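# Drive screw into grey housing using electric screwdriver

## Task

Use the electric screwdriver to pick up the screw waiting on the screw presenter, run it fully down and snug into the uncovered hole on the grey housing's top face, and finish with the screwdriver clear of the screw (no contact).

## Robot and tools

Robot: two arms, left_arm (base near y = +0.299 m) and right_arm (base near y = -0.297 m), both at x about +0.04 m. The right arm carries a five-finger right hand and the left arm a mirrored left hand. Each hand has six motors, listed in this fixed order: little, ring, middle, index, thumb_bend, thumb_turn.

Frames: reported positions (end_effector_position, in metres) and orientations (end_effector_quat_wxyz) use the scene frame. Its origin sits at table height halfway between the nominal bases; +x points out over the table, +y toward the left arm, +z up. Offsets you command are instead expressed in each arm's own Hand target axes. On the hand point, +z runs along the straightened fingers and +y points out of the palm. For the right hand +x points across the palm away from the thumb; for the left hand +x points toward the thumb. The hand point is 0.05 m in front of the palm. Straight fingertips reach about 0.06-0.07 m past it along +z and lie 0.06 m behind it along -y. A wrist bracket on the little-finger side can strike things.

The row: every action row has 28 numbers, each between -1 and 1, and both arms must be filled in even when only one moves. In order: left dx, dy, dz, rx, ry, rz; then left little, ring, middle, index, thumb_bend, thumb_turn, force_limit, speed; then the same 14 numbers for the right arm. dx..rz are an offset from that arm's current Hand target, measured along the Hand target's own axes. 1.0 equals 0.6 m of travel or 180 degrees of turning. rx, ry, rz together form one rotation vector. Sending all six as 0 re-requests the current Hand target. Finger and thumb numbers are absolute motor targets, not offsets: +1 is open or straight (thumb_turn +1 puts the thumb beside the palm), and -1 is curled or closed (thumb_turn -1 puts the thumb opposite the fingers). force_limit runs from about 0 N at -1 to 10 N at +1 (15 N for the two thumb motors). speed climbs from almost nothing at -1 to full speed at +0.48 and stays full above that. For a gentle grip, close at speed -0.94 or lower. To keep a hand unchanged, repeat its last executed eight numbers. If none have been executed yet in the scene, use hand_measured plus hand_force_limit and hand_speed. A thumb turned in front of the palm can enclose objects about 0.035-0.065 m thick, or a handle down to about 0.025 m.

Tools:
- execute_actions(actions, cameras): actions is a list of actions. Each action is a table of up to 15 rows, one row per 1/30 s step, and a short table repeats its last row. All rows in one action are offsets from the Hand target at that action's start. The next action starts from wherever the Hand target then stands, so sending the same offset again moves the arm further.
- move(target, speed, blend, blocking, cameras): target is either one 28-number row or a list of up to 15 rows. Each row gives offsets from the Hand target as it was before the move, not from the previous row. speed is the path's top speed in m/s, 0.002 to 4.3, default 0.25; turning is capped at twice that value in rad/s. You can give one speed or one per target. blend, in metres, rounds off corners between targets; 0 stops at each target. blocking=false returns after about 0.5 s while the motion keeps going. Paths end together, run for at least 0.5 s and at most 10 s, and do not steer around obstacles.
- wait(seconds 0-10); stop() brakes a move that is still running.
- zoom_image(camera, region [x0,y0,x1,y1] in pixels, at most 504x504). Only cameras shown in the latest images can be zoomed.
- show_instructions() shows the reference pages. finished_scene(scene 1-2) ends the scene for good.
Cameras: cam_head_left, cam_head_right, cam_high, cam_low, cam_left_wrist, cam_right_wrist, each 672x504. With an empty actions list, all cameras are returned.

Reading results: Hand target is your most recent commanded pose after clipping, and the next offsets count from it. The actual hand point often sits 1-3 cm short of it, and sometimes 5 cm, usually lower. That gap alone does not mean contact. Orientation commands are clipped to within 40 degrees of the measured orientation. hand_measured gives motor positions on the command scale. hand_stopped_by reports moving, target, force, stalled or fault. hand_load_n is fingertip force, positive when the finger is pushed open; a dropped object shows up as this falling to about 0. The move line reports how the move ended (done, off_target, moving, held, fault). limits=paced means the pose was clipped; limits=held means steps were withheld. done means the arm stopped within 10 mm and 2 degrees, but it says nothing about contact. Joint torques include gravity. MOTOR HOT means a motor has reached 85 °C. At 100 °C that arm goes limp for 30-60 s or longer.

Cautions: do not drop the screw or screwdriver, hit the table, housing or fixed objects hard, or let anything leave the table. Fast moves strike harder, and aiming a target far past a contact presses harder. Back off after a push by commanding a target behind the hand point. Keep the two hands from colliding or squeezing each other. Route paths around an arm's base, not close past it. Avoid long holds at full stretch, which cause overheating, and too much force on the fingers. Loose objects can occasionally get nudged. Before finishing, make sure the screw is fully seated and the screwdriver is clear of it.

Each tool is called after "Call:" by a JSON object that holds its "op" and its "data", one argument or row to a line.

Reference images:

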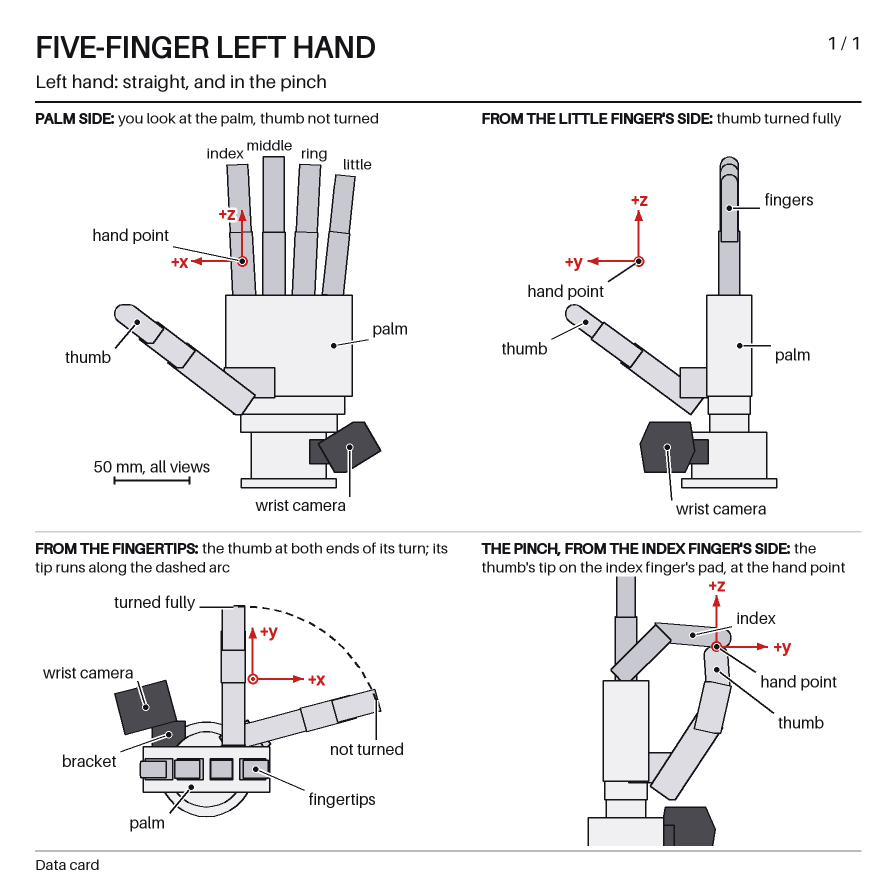

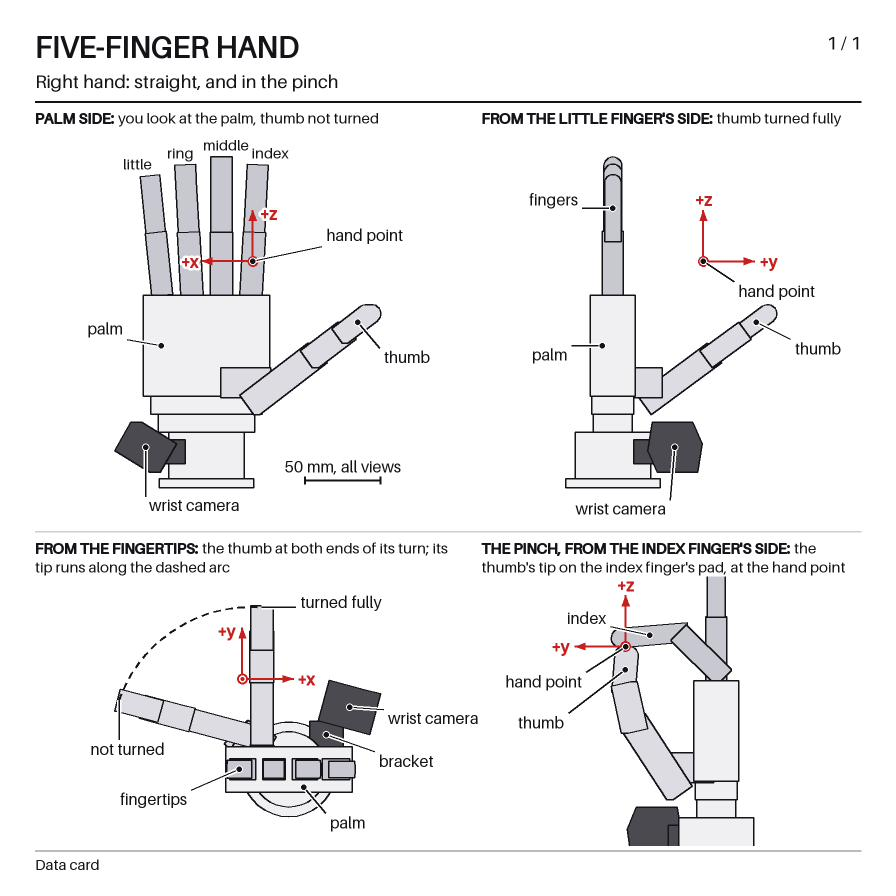

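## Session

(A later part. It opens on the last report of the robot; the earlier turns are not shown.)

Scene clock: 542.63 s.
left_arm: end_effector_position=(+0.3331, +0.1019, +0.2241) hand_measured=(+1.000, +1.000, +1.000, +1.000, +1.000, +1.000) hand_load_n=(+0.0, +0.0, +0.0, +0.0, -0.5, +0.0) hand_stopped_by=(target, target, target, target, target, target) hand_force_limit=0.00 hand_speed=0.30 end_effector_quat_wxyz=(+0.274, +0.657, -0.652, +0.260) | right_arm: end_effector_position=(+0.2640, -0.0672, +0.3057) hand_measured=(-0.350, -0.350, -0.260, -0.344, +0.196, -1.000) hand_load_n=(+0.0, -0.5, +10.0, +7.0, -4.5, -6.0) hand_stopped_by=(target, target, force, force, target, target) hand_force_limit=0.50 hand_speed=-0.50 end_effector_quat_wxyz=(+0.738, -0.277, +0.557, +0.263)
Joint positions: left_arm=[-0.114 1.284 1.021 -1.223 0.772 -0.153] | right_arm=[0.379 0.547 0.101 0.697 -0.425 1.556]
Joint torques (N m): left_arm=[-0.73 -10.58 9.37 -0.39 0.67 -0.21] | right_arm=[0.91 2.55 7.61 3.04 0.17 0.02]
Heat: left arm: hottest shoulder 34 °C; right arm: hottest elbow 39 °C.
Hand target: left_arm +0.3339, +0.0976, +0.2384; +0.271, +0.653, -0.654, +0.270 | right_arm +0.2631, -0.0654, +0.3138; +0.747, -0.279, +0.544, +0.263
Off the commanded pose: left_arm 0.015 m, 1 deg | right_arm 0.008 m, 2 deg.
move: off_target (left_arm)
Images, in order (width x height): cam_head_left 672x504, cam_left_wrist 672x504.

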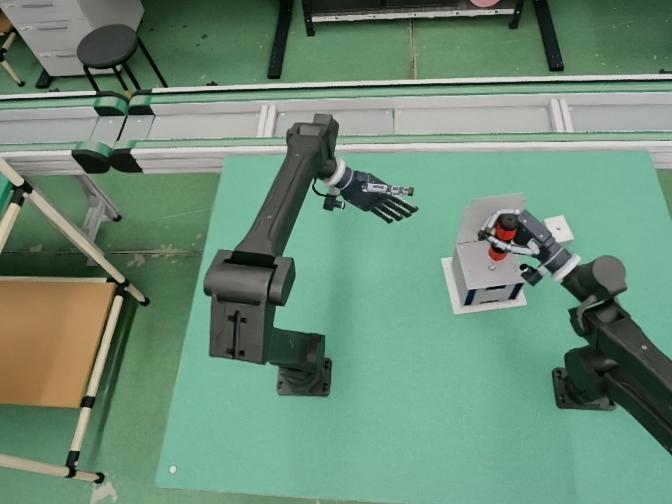

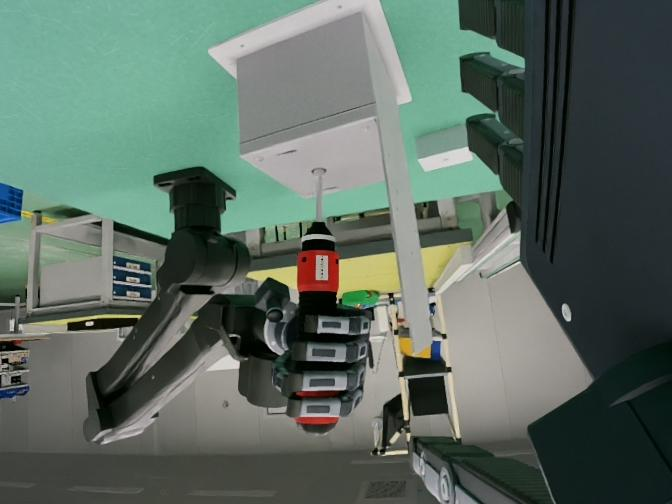

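Call:
{"op": "move", "data": {
  "target": [0,0,0,0,0,0,1,1,1,1,1,1,0,0.3, 0,0,0,0,0,0,-0.95,-0.95,-0.95,-0.95,-0.5,-1,0.5,-0.8],
  "speed": 0.05,
  "cameras": ["cam_left_wrist","cam_head_left"]
}}

Call:
{"op": "zoom_image", "data": {
  "camera": "cam_left_wrist",
  "region": [250, 150, 410, 500]
}}

Call:
{"op": "zoom_image", "data": {
  "camera": "cam_left_wrist",
  "region": [295, 160, 345, 210]
}}

Call:
{"op": "zoom_image", "data": {
  "camera": "cam_head_left",
  "region": [440, 160, 560, 290]
}}

Scene clock: 545.40 s.
left_arm: end_effector_position=(+0.3331, +0.1019, +0.2241) hand_measured=(+1.000, +1.000, +1.000, +1.000, +1.000, +1.000) hand_load_n=(+0.0, +0.0, +0.0, +0.0, +0.0, +0.0) hand_stopped_by=(target, target, target, target, target, target) hand_force_limit=0.00 hand_speed=0.30 end_effector_quat_wxyz=(+0.274, +0.657, -0.652, +0.260) | right_arm: end_effector_position=(+0.2626, -0.0659, +0.3068) hand_measured=(-0.898, -0.844, -0.260, -0.356, +0.160, -1.000) hand_load_n=(+11.5, +7.0, +10.0, +9.0, +10.5, -6.0) hand_stopped_by=(force, force, force, force, force, target) hand_force_limit=0.50 hand_speed=-0.80 end_effector_quat_wxyz=(+0.735, -0.275, +0.557, +0.272)
Joint positions: left_arm=[-0.114 1.284 1.021 -1.223 0.772 -0.153] | right_arm=[0.387 0.551 0.101 0.703 -0.425 1.573]
Joint torques (N m): left_arm=[-0.85 -10.34 9.28 -0.25 0.69 -0.21] | right_arm=[0.32 2.43 7.61 2.85 0.19 -0.04]
Heat: left arm: hottest shoulder 34 °C; right arm: hottest elbow 39 °C.
Hand target: left_arm +0.3339, +0.0976, +0.2384; +0.271, +0.653, -0.654, +0.270 | right_arm +0.2631, -0.0654, +0.3138; +0.747, -0.279, +0.544, +0.263
Off the commanded pose: left_arm 0.015 m, 1 deg | right_arm 0.007 m, 2 deg.
move: off_target (left_arm)
Images, in order (width x height): cam_head_left 672x504, cam_left_wrist 672x504.

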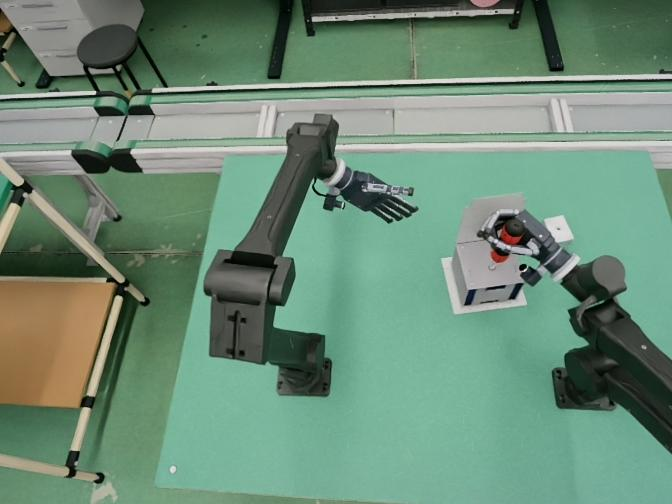

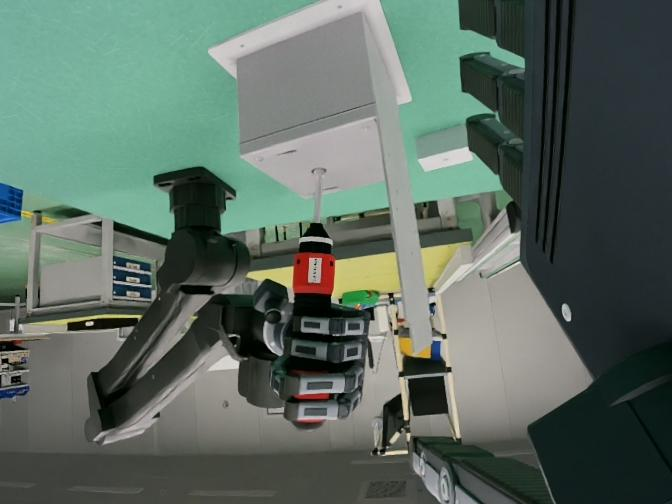

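Scaled by 1.440.

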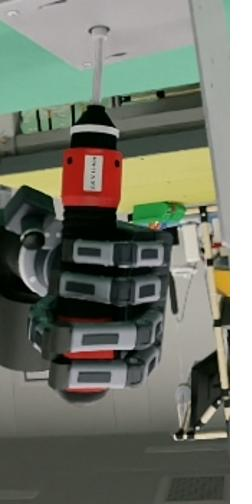

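Scaled by 10.080.

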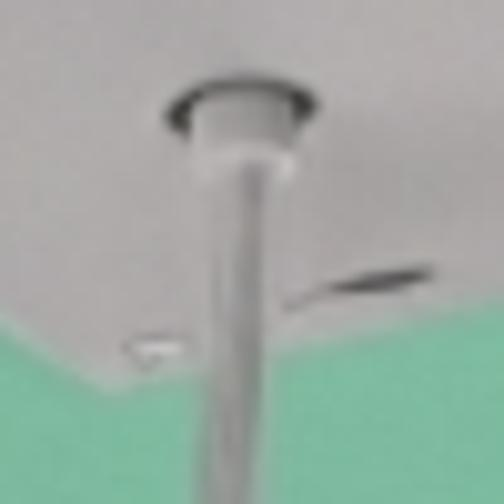

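Scaled by 3.877.

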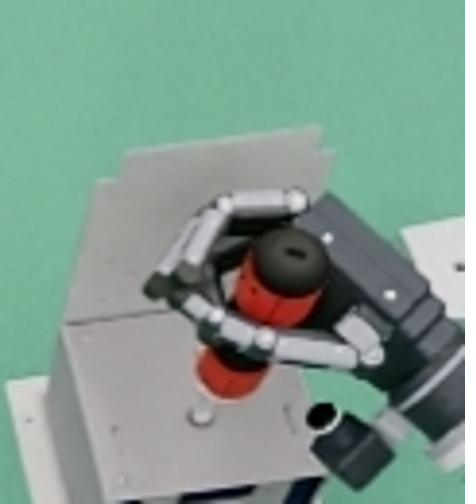

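Call:
{"op": "move", "data": {
  "target": [0,0,0,0,0,0,1,1,1,1,1,1,0,0.3, 0.0162,0.0018,-0.0038,0.0005,0.004,0.004,-0.95,-0.95,-0.95,-0.95,-0.5,-1,0.5,-0.8],
  "speed": 0.04,
  "cameras": ["cam_left_wrist","cam_head_left"]
}}

Call:
{"op": "zoom_image", "data": {
  "camera": "cam_left_wrist",
  "region": [250, 150, 410, 500]
}}

Call:
{"op": "zoom_image", "data": {
  "camera": "cam_left_wrist",
  "region": [295, 160, 345, 210]
}}

Call:
{"op": "zoom_image", "data": {
  "camera": "cam_head_left",
  "region": [440, 160, 560, 290]
}}

Scene clock: 548.70 s.
left_arm: end_effector_position=(+0.3331, +0.1019, +0.2241) hand_measured=(+1.000, +1.000, +1.000, +1.000, +1.000, +1.000) hand_load_n=(+0.0, +0.0, +0.0, +0.0, +0.0, +0.0) hand_stopped_by=(target, target, target, target, target, target) hand_force_limit=0.00 hand_speed=0.30 end_effector_quat_wxyz=(+0.274, +0.657, -0.652, +0.260) | right_arm: end_effector_position=(+0.2616, -0.0656, +0.3020) hand_measured=(-0.900, -0.844, -0.260, -0.356, +0.160, -1.000) hand_load_n=(+7.5, +4.5, +10.5, +9.0, +10.5, -5.5) hand_stopped_by=(force, force, force, force, force, target) hand_force_limit=0.50 hand_speed=-0.80 end_effector_quat_wxyz=(+0.735, -0.275, +0.557, +0.273)
Joint positions: left_arm=[-0.114 1.284 1.021 -1.223 0.772 -0.153] | right_arm=[0.39 0.57 0.089 0.735 -0.424 1.575]
Joint torques (N m): left_arm=[-0.62 -10.34 9.32 -0.31 0.68 -0.2] | right_arm=[0.09 2.67 7.16 2.7 0.25 0]
Heat: left arm: hottest shoulder 34 °C; right arm: hottest elbow 39 °C.
Hand target: left_arm +0.3339, +0.0976, +0.2384; +0.271, +0.653, -0.654, +0.270 | right_arm +0.2635, -0.0653, +0.3037; +0.742, -0.276, +0.551, +0.265
Off the commanded pose: left_arm 0.015 m, 1 deg | right_arm 0.003 m, 1 deg.
move: off_target (left_arm)
Images, in order (width x height): cam_head_left 672x504, cam_left_wrist 672x504.

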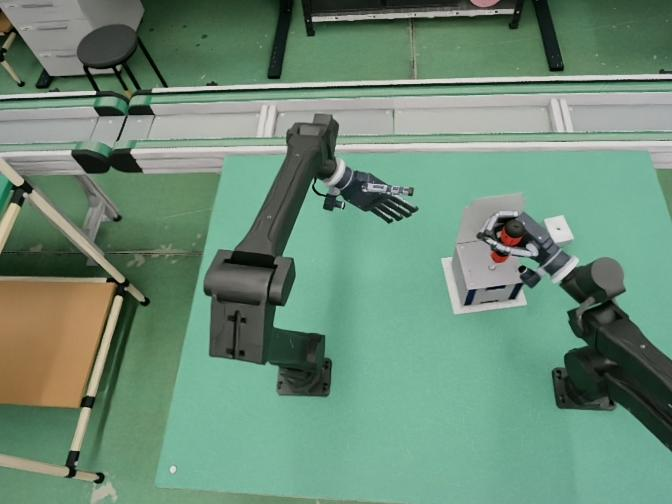

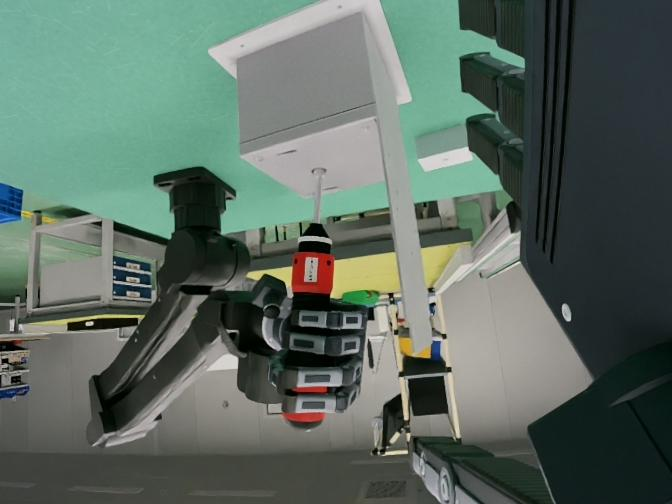

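Scaled by 1.440.

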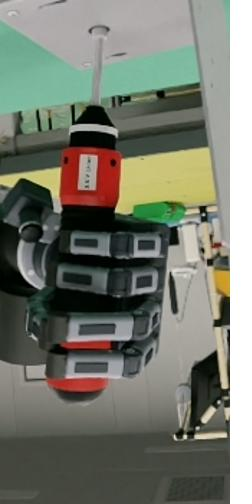

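Scaled by 10.080.

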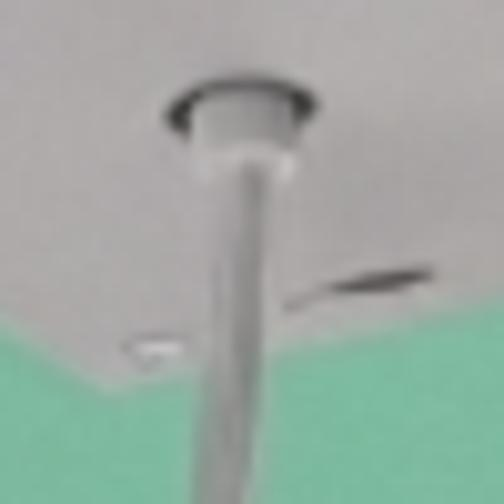

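Scaled by 3.877.

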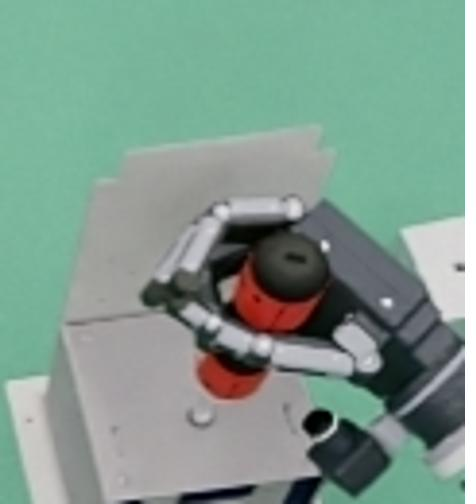

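Call:
{"op": "move", "data": {
  "target": [
    [0,0,0,0,0,0,1,1,1,1,1,1,0,0.3, 0,0,0,0,0,0,-0.95,-0.95,-0.95,-0.95,0.7,-1,0.5,-0.3],
    [0,0,0,0,0,0,1,1,1,1,1,1,0,0.3, 0,0,0,0,0,0,-0.97,-0.97,-0.97,-0.97,0.7,-1,0.8,-0.75]
  ],
  "speed": 0.04,
  "cameras": ["cam_left_wrist","cam_head_left"]
}}

Call:
{"op": "zoom_image", "data": {
  "camera": "cam_left_wrist",
  "region": [250, 150, 410, 500]
}}

Call:
{"op": "zoom_image", "data": {
  "camera": "cam_head_left",
  "region": [440, 160, 560, 290]
}}

Scene clock: 553.27 s.
left_arm: end_effector_position=(+0.3331, +0.1019, +0.2241) hand_measured=(+1.000, +1.000, +1.000, +1.000, +1.000, +1.000) hand_load_n=(+0.0, +0.0, -0.5, +0.0, +0.0, +0.0) hand_stopped_by=(target, target, target, target, target, target) hand_force_limit=0.00 hand_speed=0.30 end_effector_quat_wxyz=(+0.274, +0.657, -0.652, +0.260) | right_arm: end_effector_position=(+0.2617, -0.0654, +0.2971) hand_measured=(-0.970, -0.954, -0.944, -0.900, +0.700, -1.000) hand_load_n=(+0.0, +7.5, +14.5, +10.0, +1.5, -0.5) hand_stopped_by=(target, force, force, force, target, target) hand_force_limit=0.80 hand_speed=-0.75 end_effector_quat_wxyz=(+0.734, -0.278, +0.559, +0.268)
Joint positions: left_arm=[-0.114 1.284 1.021 -1.223 0.772 -0.153] | right_arm=[0.39 0.573 0.082 0.735 -0.422 1.562]
Joint torques (N m): left_arm=[-0.67 -10.52 9.33 -0.38 0.69 -0.18] | right_arm=[0.26 2.61 7.51 2.76 0.2 0.02]
Heat: left arm: hottest shoulder 34 °C; right arm: hottest elbow 38 °C.
Hand target: left_arm +0.3339, +0.0976, +0.2384; +0.271, +0.653, -0.654, +0.270 | right_arm +0.2635, -0.0653, +0.3037; +0.742, -0.276, +0.551, +0.265
Off the commanded pose: left_arm 0.015 m, 1 deg | right_arm 0.007 m, 1 deg.
move: off_target (left_arm)
Images, in order (width x height): cam_head_left 672x504, cam_left_wrist 672x504.

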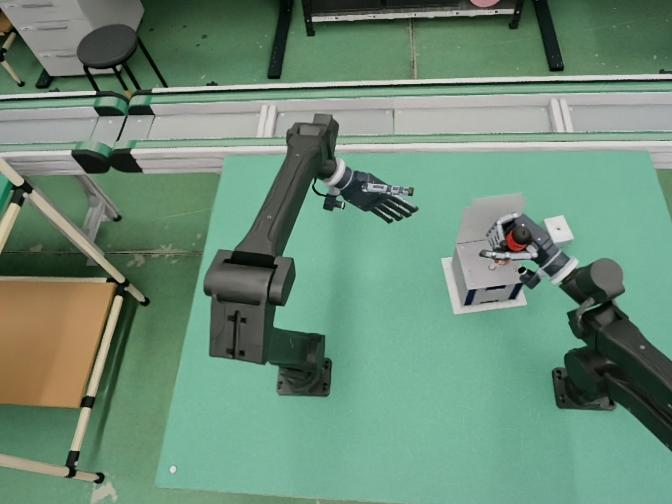

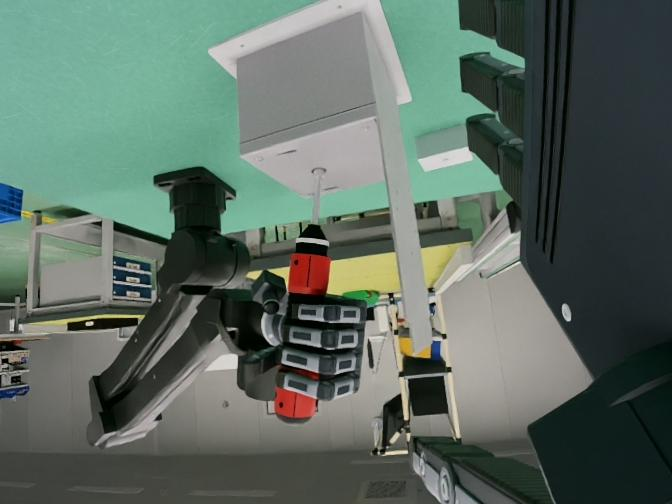

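Scaled by 1.440.

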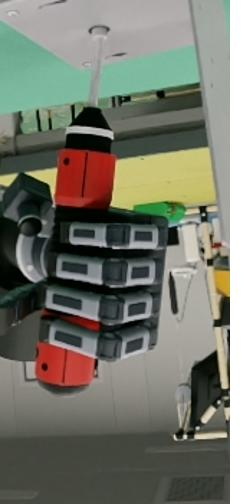

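Scaled by 3.877.

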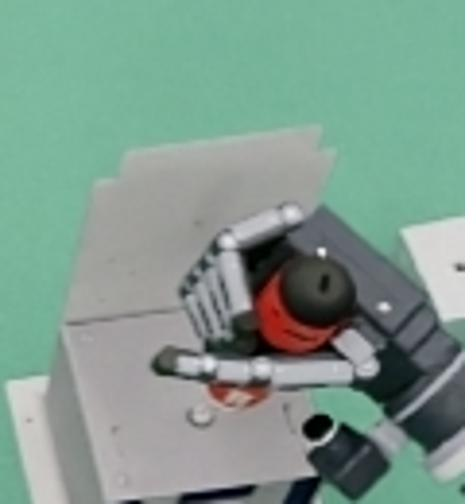

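Call:
{"op": "move", "data": {
  "target": [0,0,0,0,0,0,1,1,1,1,1,1,0,0.3, 0.0157,0.003,0.0568,-0.007,0.0558,-0.0007,-0.97,-0.97,-0.97,-0.97,0.7,-1,0.8,-0.75],
  "speed": 0.05,
  "cameras": ["cam_left_wrist","cam_head_left"]
}}

Call:
{"op": "zoom_image", "data": {
  "camera": "cam_left_wrist",
  "region": [250, 150, 410, 500]
}}

Call:
{"op": "zoom_image", "data": {
  "camera": "cam_left_wrist",
  "region": [295, 160, 345, 210]
}}

Call:
{"op": "zoom_image", "data": {
  "camera": "cam_head_left",
  "region": [440, 160, 560, 290]
}}

Scene clock: 562.53 s.
left_arm: end_effector_position=(+0.3331, +0.1019, +0.2241) hand_measured=(+1.000, +1.000, +1.000, +1.000, +1.000, +1.000) hand_load_n=(+0.0, +0.0, +0.0, +0.0, +0.0, +0.0) hand_stopped_by=(target, target, target, target, target, target) hand_force_limit=0.00 hand_speed=0.30 end_effector_quat_wxyz=(+0.274, +0.657, -0.652, +0.260) | right_arm: end_effector_position=(+0.2774, -0.0419, +0.2873) hand_measured=(-0.970, -0.954, -0.944, -0.900, +0.700, -1.000) hand_load_n=(+0.0, +6.5, +21.0, +7.0, +1.5, +0.5) hand_stopped_by=(target, force, force, force, target, target) hand_force_limit=0.80 hand_speed=-0.75 end_effector_quat_wxyz=(+0.686, -0.314, +0.609, +0.246)
Joint positions: left_arm=[-0.114 1.284 1.021 -1.223 0.772 -0.153] | right_arm=[0.454 0.567 0.182 0.451 -0.378 1.464]
Joint torques (N m): left_arm=[-1.03 -10.58 9.32 -0.28 0.69 -0.19] | right_arm=[0.15 2.55 10.19 1.16 0.19 0.12]
Heat: left arm: hottest shoulder 34 °C; right arm: hottest elbow 38 °C.
Hand target: left_arm +0.3339, +0.0976, +0.2384; +0.271, +0.653, -0.654, +0.270 | right_arm +0.2874, -0.0393, +0.3026; +0.688, -0.307, +0.610, +0.245
Off the commanded pose: left_arm 0.015 m, 1 deg | right_arm 0.018 m, 1 deg.
move: moving (right_arm; no rest 5 s after the path's end), off_target (left_arm)
Images, in order (width x height): cam_head_left 672x504, cam_left_wrist 672x504.

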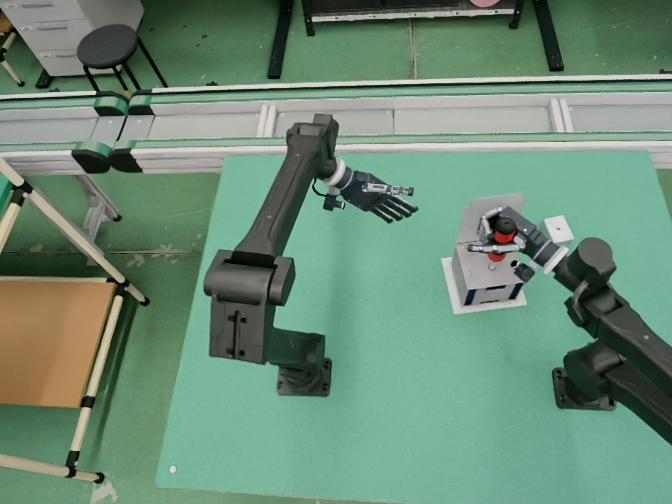

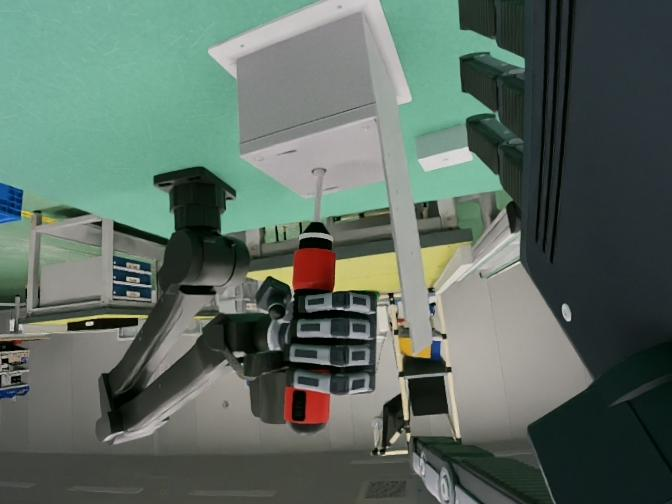

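Scaled by 1.440.

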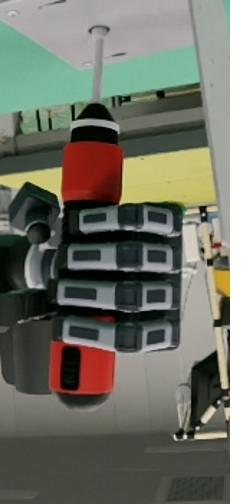

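Scaled by 10.080.

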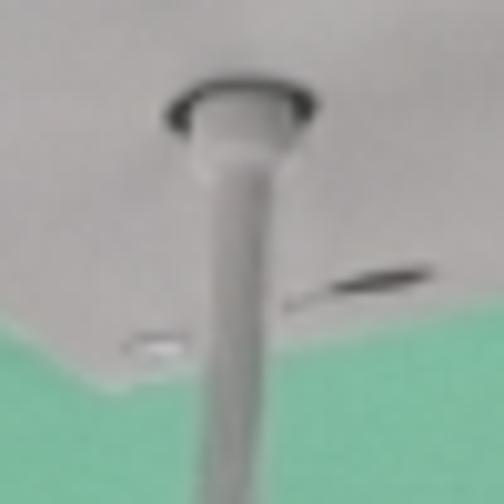

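Scaled by 3.877.

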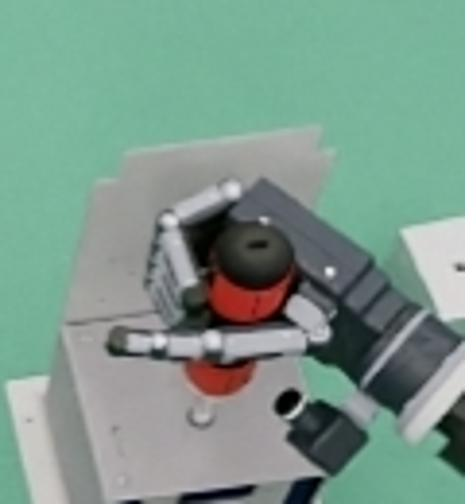

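Call:
{"op": "move", "data": {
  "target": [0,0,0,0,0,0,1,1,1,1,1,1,0,0.3, -0.099,-0.0123,0.0067,0,0,0,-0.97,-0.97,-0.97,-0.97,0.7,-1,0.8,-0.75],
  "speed": 0.06,
  "cameras": ["cam_left_wrist","cam_head_left"]
}}

Call:
{"op": "zoom_image", "data": {
  "camera": "cam_left_wrist",
  "region": [250, 150, 410, 500]
}}

Call:
{"op": "zoom_image", "data": {
  "camera": "cam_left_wrist",
  "region": [295, 150, 345, 200]
}}

Call:
{"op": "zoom_image", "data": {
  "camera": "cam_head_left",
  "region": [440, 160, 560, 290]
}}

Scene clock: 566.97 s.
left_arm: end_effector_position=(+0.3331, +0.1019, +0.2241) hand_measured=(+1.000, +1.000, +1.000, +1.000, +1.000, +1.000) hand_load_n=(+0.0, +0.5, +0.0, +0.0, +0.0, +0.0) hand_stopped_by=(target, target, target, target, target, target) hand_force_limit=0.00 hand_speed=0.30 end_effector_quat_wxyz=(+0.274, +0.657, -0.652, +0.260) | right_arm: end_effector_position=(+0.2851, -0.0399, +0.2889) hand_measured=(-0.970, -0.954, -0.944, -0.900, +0.702, -1.000) hand_load_n=(+5.0, +14.5, +23.0, +2.0, +4.5, -9.5) hand_stopped_by=(target, force, force, force, target, target) hand_force_limit=0.80 hand_speed=-0.75 end_effector_quat_wxyz=(+0.646, -0.321, +0.651, +0.236)
Joint positions: left_arm=[-0.114 1.284 1.021 -1.223 0.772 -0.153] | right_arm=[0.454 0.521 0.26 0.203 -0.365 1.443]
Joint torques (N m): left_arm=[-0.85 -10.34 9.33 -0.28 0.67 -0.17] | right_arm=[-0.09 -1.73 14.28 1.61 -0.05 0.32]
Heat: left arm: hottest shoulder 34 °C; right arm: hottest elbow 39 °C.
Hand target: left_arm +0.3339, +0.0976, +0.2384; +0.271, +0.653, -0.654, +0.270 | right_arm +0.2874, -0.0393, +0.3626; +0.688, -0.307, +0.610, +0.245
Off the commanded pose: left_arm 0.015 m, 1 deg | right_arm 0.074 m, 7 deg.
move: off_target (left_arm, right_arm)
Images, in order (width x height): cam_head_left 672x504, cam_left_wrist 672x504.

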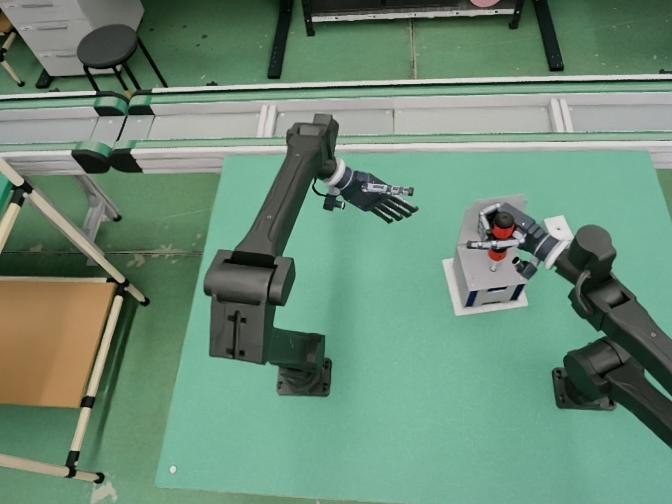

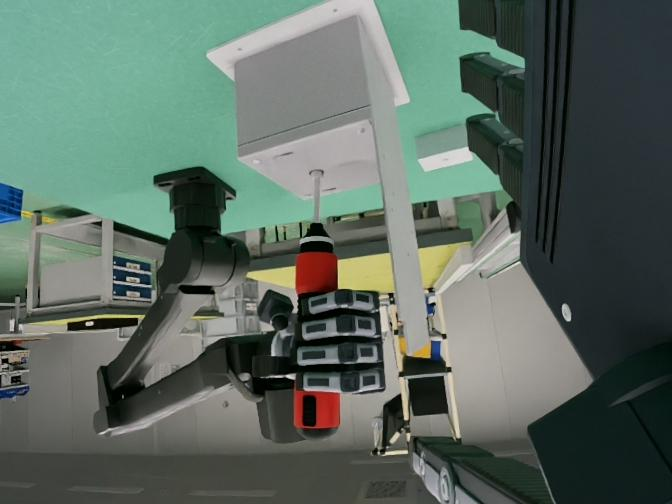

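Scaled by 1.440.

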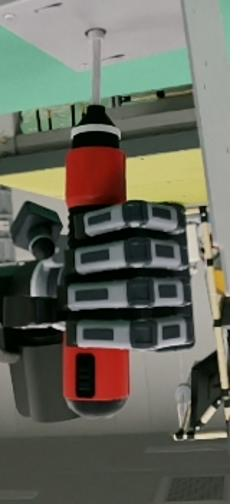

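Scaled by 10.080.

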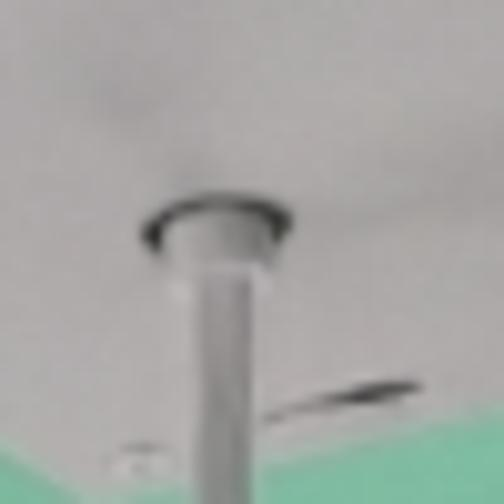

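Scaled by 3.877.

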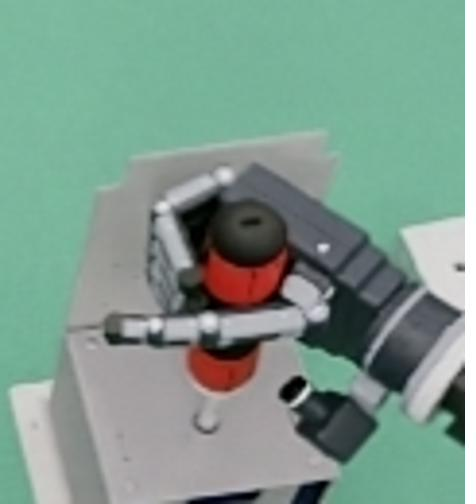

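Call:
{"op": "move", "data": {
  "target": [
    [0,0,0,0,0,0,1,1,1,1,1,1,0,0.3, 0.0825,0.0102,-0.0056,0,0,0,-0.97,-0.97,-0.97,-0.97,0.7,-1,0.8,-0.75],
    [0,0,0,0,0,0,1,1,1,1,1,1,0,0.3, 0.0825,0.0102,-0.0056,0,0,0,-0.85,-0.85,-0.85,-0.82,0.7,-1,0.8,-0.75]
  ],
  "speed": 0.06,
  "cameras": ["cam_left_wrist","cam_head_left"]
}}

Call:
{"op": "zoom_image", "data": {
  "camera": "cam_left_wrist",
  "region": [250, 150, 410, 500]
}}

Call:
{"op": "zoom_image", "data": {
  "camera": "cam_head_left",
  "region": [440, 160, 560, 290]
}}

Scene clock: 570.77 s.
left_arm: end_effector_position=(+0.3331, +0.1019, +0.2241) hand_measured=(+1.000, +1.000, +1.000, +1.000, +1.000, +1.000) hand_load_n=(+0.5, +0.0, +0.0, +0.0, +0.0, +0.0) hand_stopped_by=(target, target, target, target, target, target) hand_force_limit=0.00 hand_speed=0.30 end_effector_quat_wxyz=(+0.274, +0.657, -0.652, +0.260) | right_arm: end_effector_position=(+0.2836, -0.0397, +0.2909) hand_measured=(-0.850, -0.850, -0.850, -0.820, +0.700, -1.000) hand_load_n=(+0.0, +0.0, +0.0, +0.0, +0.5, -0.5) hand_stopped_by=(target, target, target, target, target, target) hand_force_limit=0.80 hand_speed=-0.75 end_effector_quat_wxyz=(+0.669, -0.316, +0.628, +0.243)
Joint positions: left_arm=[-0.114 1.284 1.021 -1.223 0.772 -0.153] | right_arm=[0.454 0.554 0.225 0.343 -0.373 1.458]
Joint torques (N m): left_arm=[-1.14 -10.29 9.28 -0.24 0.68 -0.19] | right_arm=[0.32 1.44 8.98 3.55 0.15 0.17]
Heat: left arm: hottest shoulder 34 °C; right arm: hottest elbow 39 °C.
Hand target: left_arm +0.3339, +0.0976, +0.2384; +0.271, +0.653, -0.654, +0.270 | right_arm +0.2874, -0.0393, +0.3126; +0.688, -0.307, +0.610, +0.245
Off the commanded pose: left_arm 0.015 m, 1 deg | right_arm 0.022 m, 3 deg.
move: off_target (left_arm, right_arm); target 2's new numbers were sent with right_arm's hand 0.023 m and 3 deg from that target
Images, in order (width x height): cam_head_left 672x504, cam_left_wrist 672x504.

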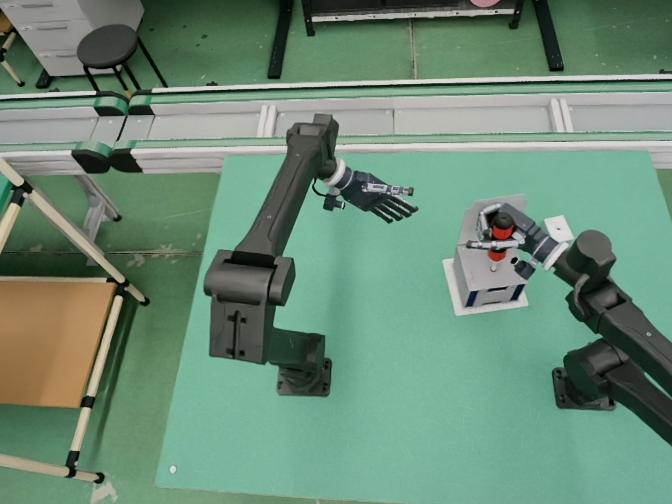

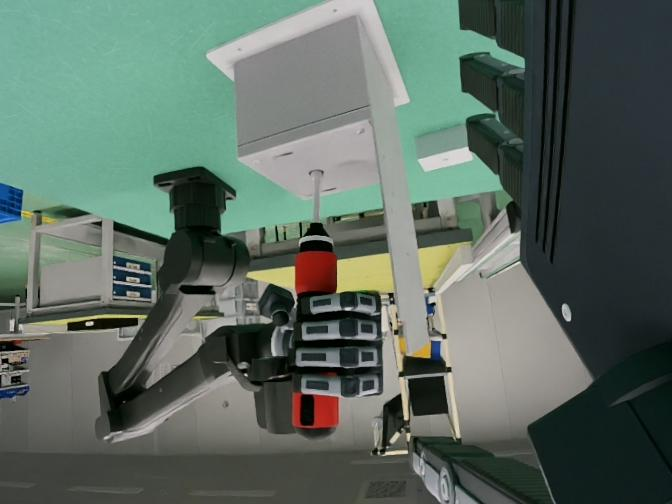

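Scaled by 1.440.

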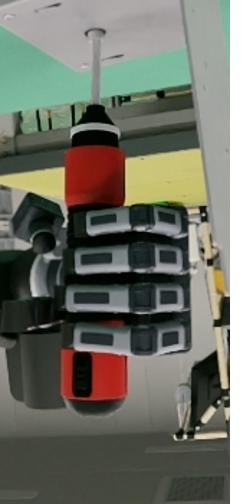

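Scaled by 3.877.

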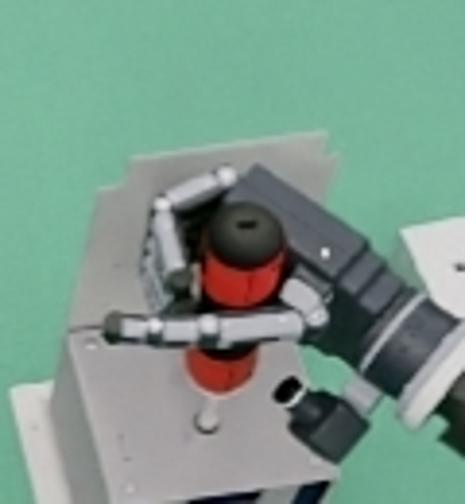

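Call:
{"op": "move", "data": {
  "target": [
    [0,0,0,0,0,0,1,1,1,1,1,1,0,0.3, 0,0,0,0,0,0,-0.99,-0.99,-0.99,-0.99,0.7,-1,0.1,-0.85],
    [0,0,0,0,0,0,1,1,1,1,1,1,0,0.3, -0.0743,-0.0092,0.005,0,0,0,-0.99,-0.99,-0.99,-0.99,0.7,-1,0.1,-0.85]
  ],
  "speed": 0.1,
  "cameras": ["cam_left_wrist","cam_head_left"]
}}

Call:
{"op": "zoom_image", "data": {
  "camera": "cam_left_wrist",
  "region": [250, 150, 410, 500]
}}

Call:
{"op": "zoom_image", "data": {
  "camera": "cam_head_left",
  "region": [440, 160, 560, 290]
}}

Scene clock: 574.30 s.
left_arm: end_effector_position=(+0.3331, +0.1019, +0.2241) hand_measured=(+1.000, +1.000, +1.000, +1.000, +1.000, +1.000) hand_load_n=(+0.0, +0.0, +0.0, +0.0, +0.0, +0.0) hand_stopped_by=(target, target, target, target, target, target) hand_force_limit=0.00 hand_speed=0.30 end_effector_quat_wxyz=(+0.274, +0.657, -0.652, +0.260) | right_arm: end_effector_position=(+0.2853, -0.0400, +0.2897) hand_measured=(-0.990, -0.956, -0.916, -0.900, +0.702, -1.000) hand_load_n=(+11.0, +15.0, +7.0, +3.5, +4.5, -8.0) hand_stopped_by=(target, force, force, force, target, target) hand_force_limit=0.10 hand_speed=-0.85 end_effector_quat_wxyz=(+0.649, -0.318, +0.648, +0.238)
Joint positions: left_arm=[-0.114 1.284 1.021 -1.223 0.772 -0.153] | right_arm=[0.454 0.525 0.256 0.223 -0.365 1.449]
Joint torques (N m): left_arm=[-1.32 -10.29 9.22 -0.25 0.68 -0.19] | right_arm=[0.09 -1.61 13.85 1.51 -0.02 0.26]
Heat: left arm: hottest shoulder 34 °C; right arm: hottest elbow 39 °C.
Hand target: left_arm +0.3339, +0.0976, +0.2384; +0.271, +0.653, -0.654, +0.270 | right_arm +0.2874, -0.0393, +0.3577; +0.688, -0.307, +0.610, +0.245
Off the commanded pose: left_arm 0.015 m, 1 deg | right_arm 0.068 m, 6 deg.
move: off_target (left_arm, right_arm)
Images, in order (width x height): cam_head_left 672x504, cam_left_wrist 672x504.

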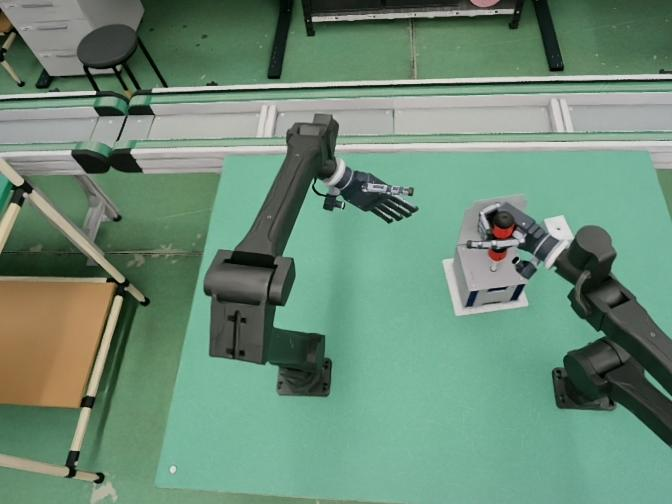

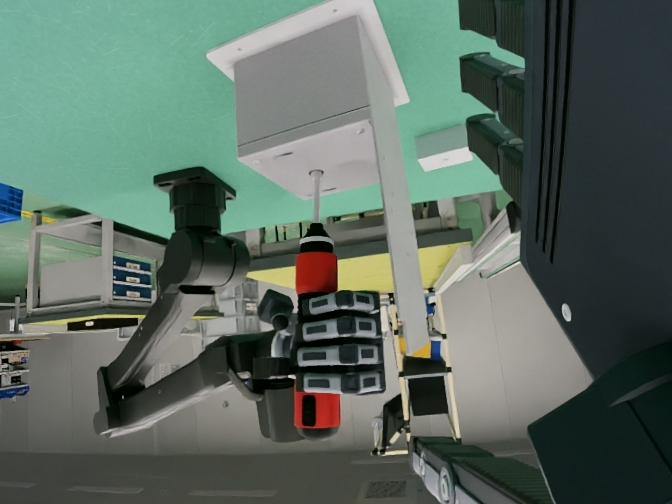

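Scaled by 1.440.

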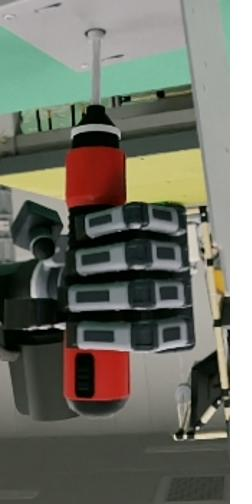

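Scaled by 3.877.

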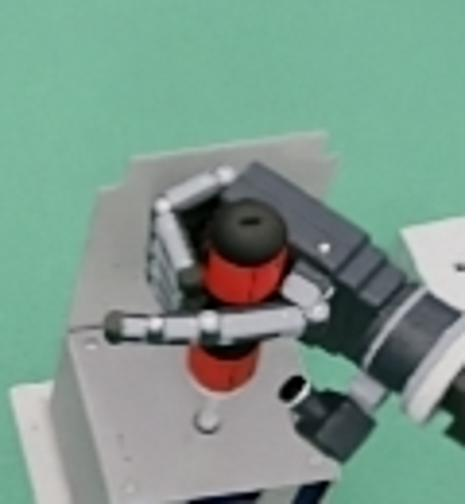

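Call:
{"op": "move", "data": {
  "target": [
    [0,0,0,0,0,0,1,1,1,1,1,1,0,0.3, 0.0743,0.0092,-0.005,0,0,0,-0.99,-0.99,-0.99,-0.99,0.7,-1,0.1,-0.85],
    [0,0,0,0,0,0,1,1,1,1,1,1,0,0.3, 0.0743,0.0092,-0.005,0,0,0,-0.82,-0.82,-0.82,-0.8,0.7,-1,0.1,-0.5]
  ],
  "speed": 0.1,
  "cameras": ["cam_left_wrist","cam_head_left"]
}}

Call:
{"op": "zoom_image", "data": {
  "camera": "cam_left_wrist",
  "region": [250, 150, 410, 500]
}}

Call:
{"op": "zoom_image", "data": {
  "camera": "cam_head_left",
  "region": [440, 160, 560, 290]
}}

Call:
{"op": "zoom_image", "data": {
  "camera": "cam_left_wrist",
  "region": [295, 150, 345, 200]
}}

Scene clock: 579.40 s.
left_arm: end_effector_position=(+0.3331, +0.1019, +0.2241) hand_measured=(+1.000, +1.000, +1.000, +1.000, +1.000, +1.000) hand_load_n=(+0.0, +0.0, +0.0, +0.0, -0.5, +0.0) hand_stopped_by=(target, target, target, target, target, target) hand_force_limit=0.00 hand_speed=0.30 end_effector_quat_wxyz=(+0.274, +0.657, -0.652, +0.260) | right_arm: end_effector_position=(+0.2836, -0.0397, +0.2913) hand_measured=(-0.820, -0.820, -0.820, -0.800, +0.700, -1.000) hand_load_n=(+0.5, +0.0, +0.5, +0.0, +1.0, -1.0) hand_stopped_by=(target, target, target, target, target, target) hand_force_limit=0.10 hand_speed=-0.50 end_effector_quat_wxyz=(+0.669, -0.315, +0.627, +0.244)
Joint positions: left_arm=[-0.114 1.284 1.021 -1.223 0.772 -0.153] | right_arm=[0.454 0.554 0.225 0.344 -0.373 1.459]
Joint torques (N m): left_arm=[-1.03 -10.52 9.29 -0.27 0.67 -0.2] | right_arm=[0.32 1.44 8.94 3.56 0.16 0.16]
Heat: left arm: hottest shoulder 34 °C; right arm: hottest elbow 39 °C.
Hand target: left_arm +0.3339, +0.0976, +0.2384; +0.271, +0.653, -0.654, +0.270 | right_arm +0.2874, -0.0393, +0.3126; +0.688, -0.307, +0.610, +0.245
Off the commanded pose: left_arm 0.015 m, 1 deg | right_arm 0.022 m, 3 deg.
move: off_target (left_arm, right_arm); target 2's new numbers were sent with right_arm's hand 0.023 m and 3 deg from that target
Images, in order (width x height): cam_head_left 672x504, cam_left_wrist 672x504.

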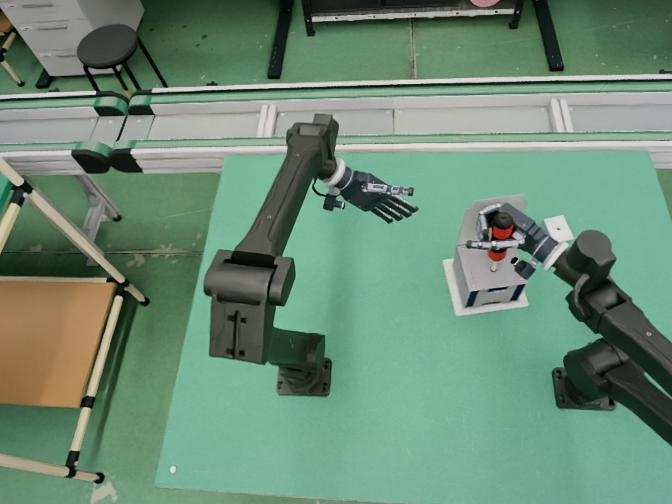

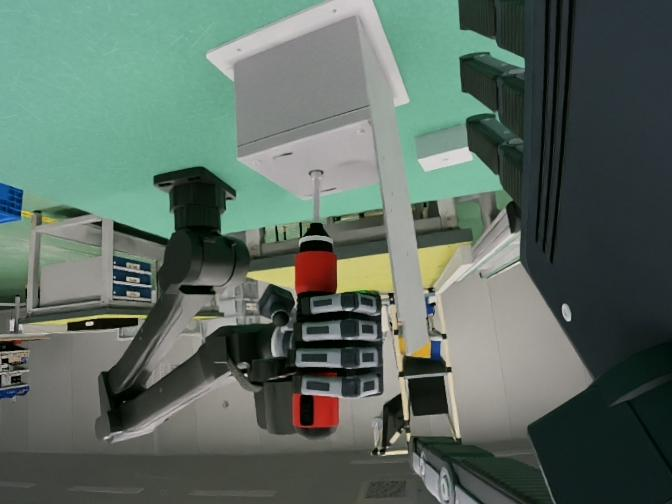

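Scaled by 1.440.

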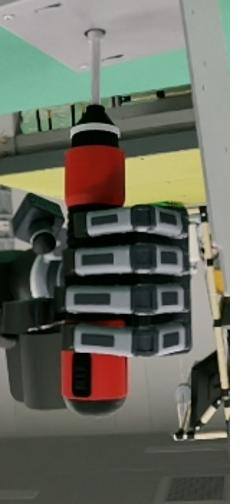

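Scaled by 3.877.

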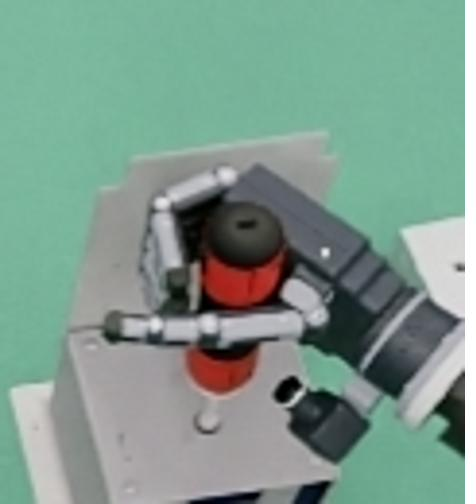

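Scaled by 10.080.

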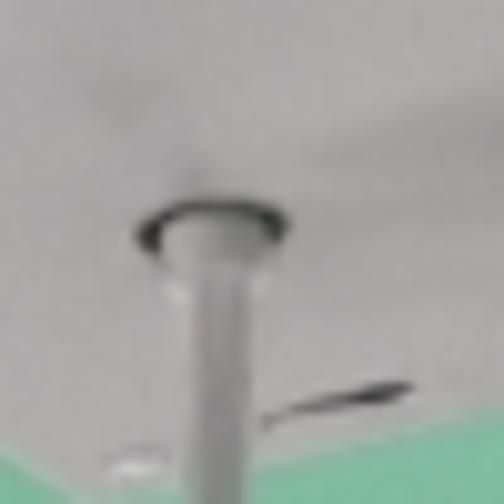

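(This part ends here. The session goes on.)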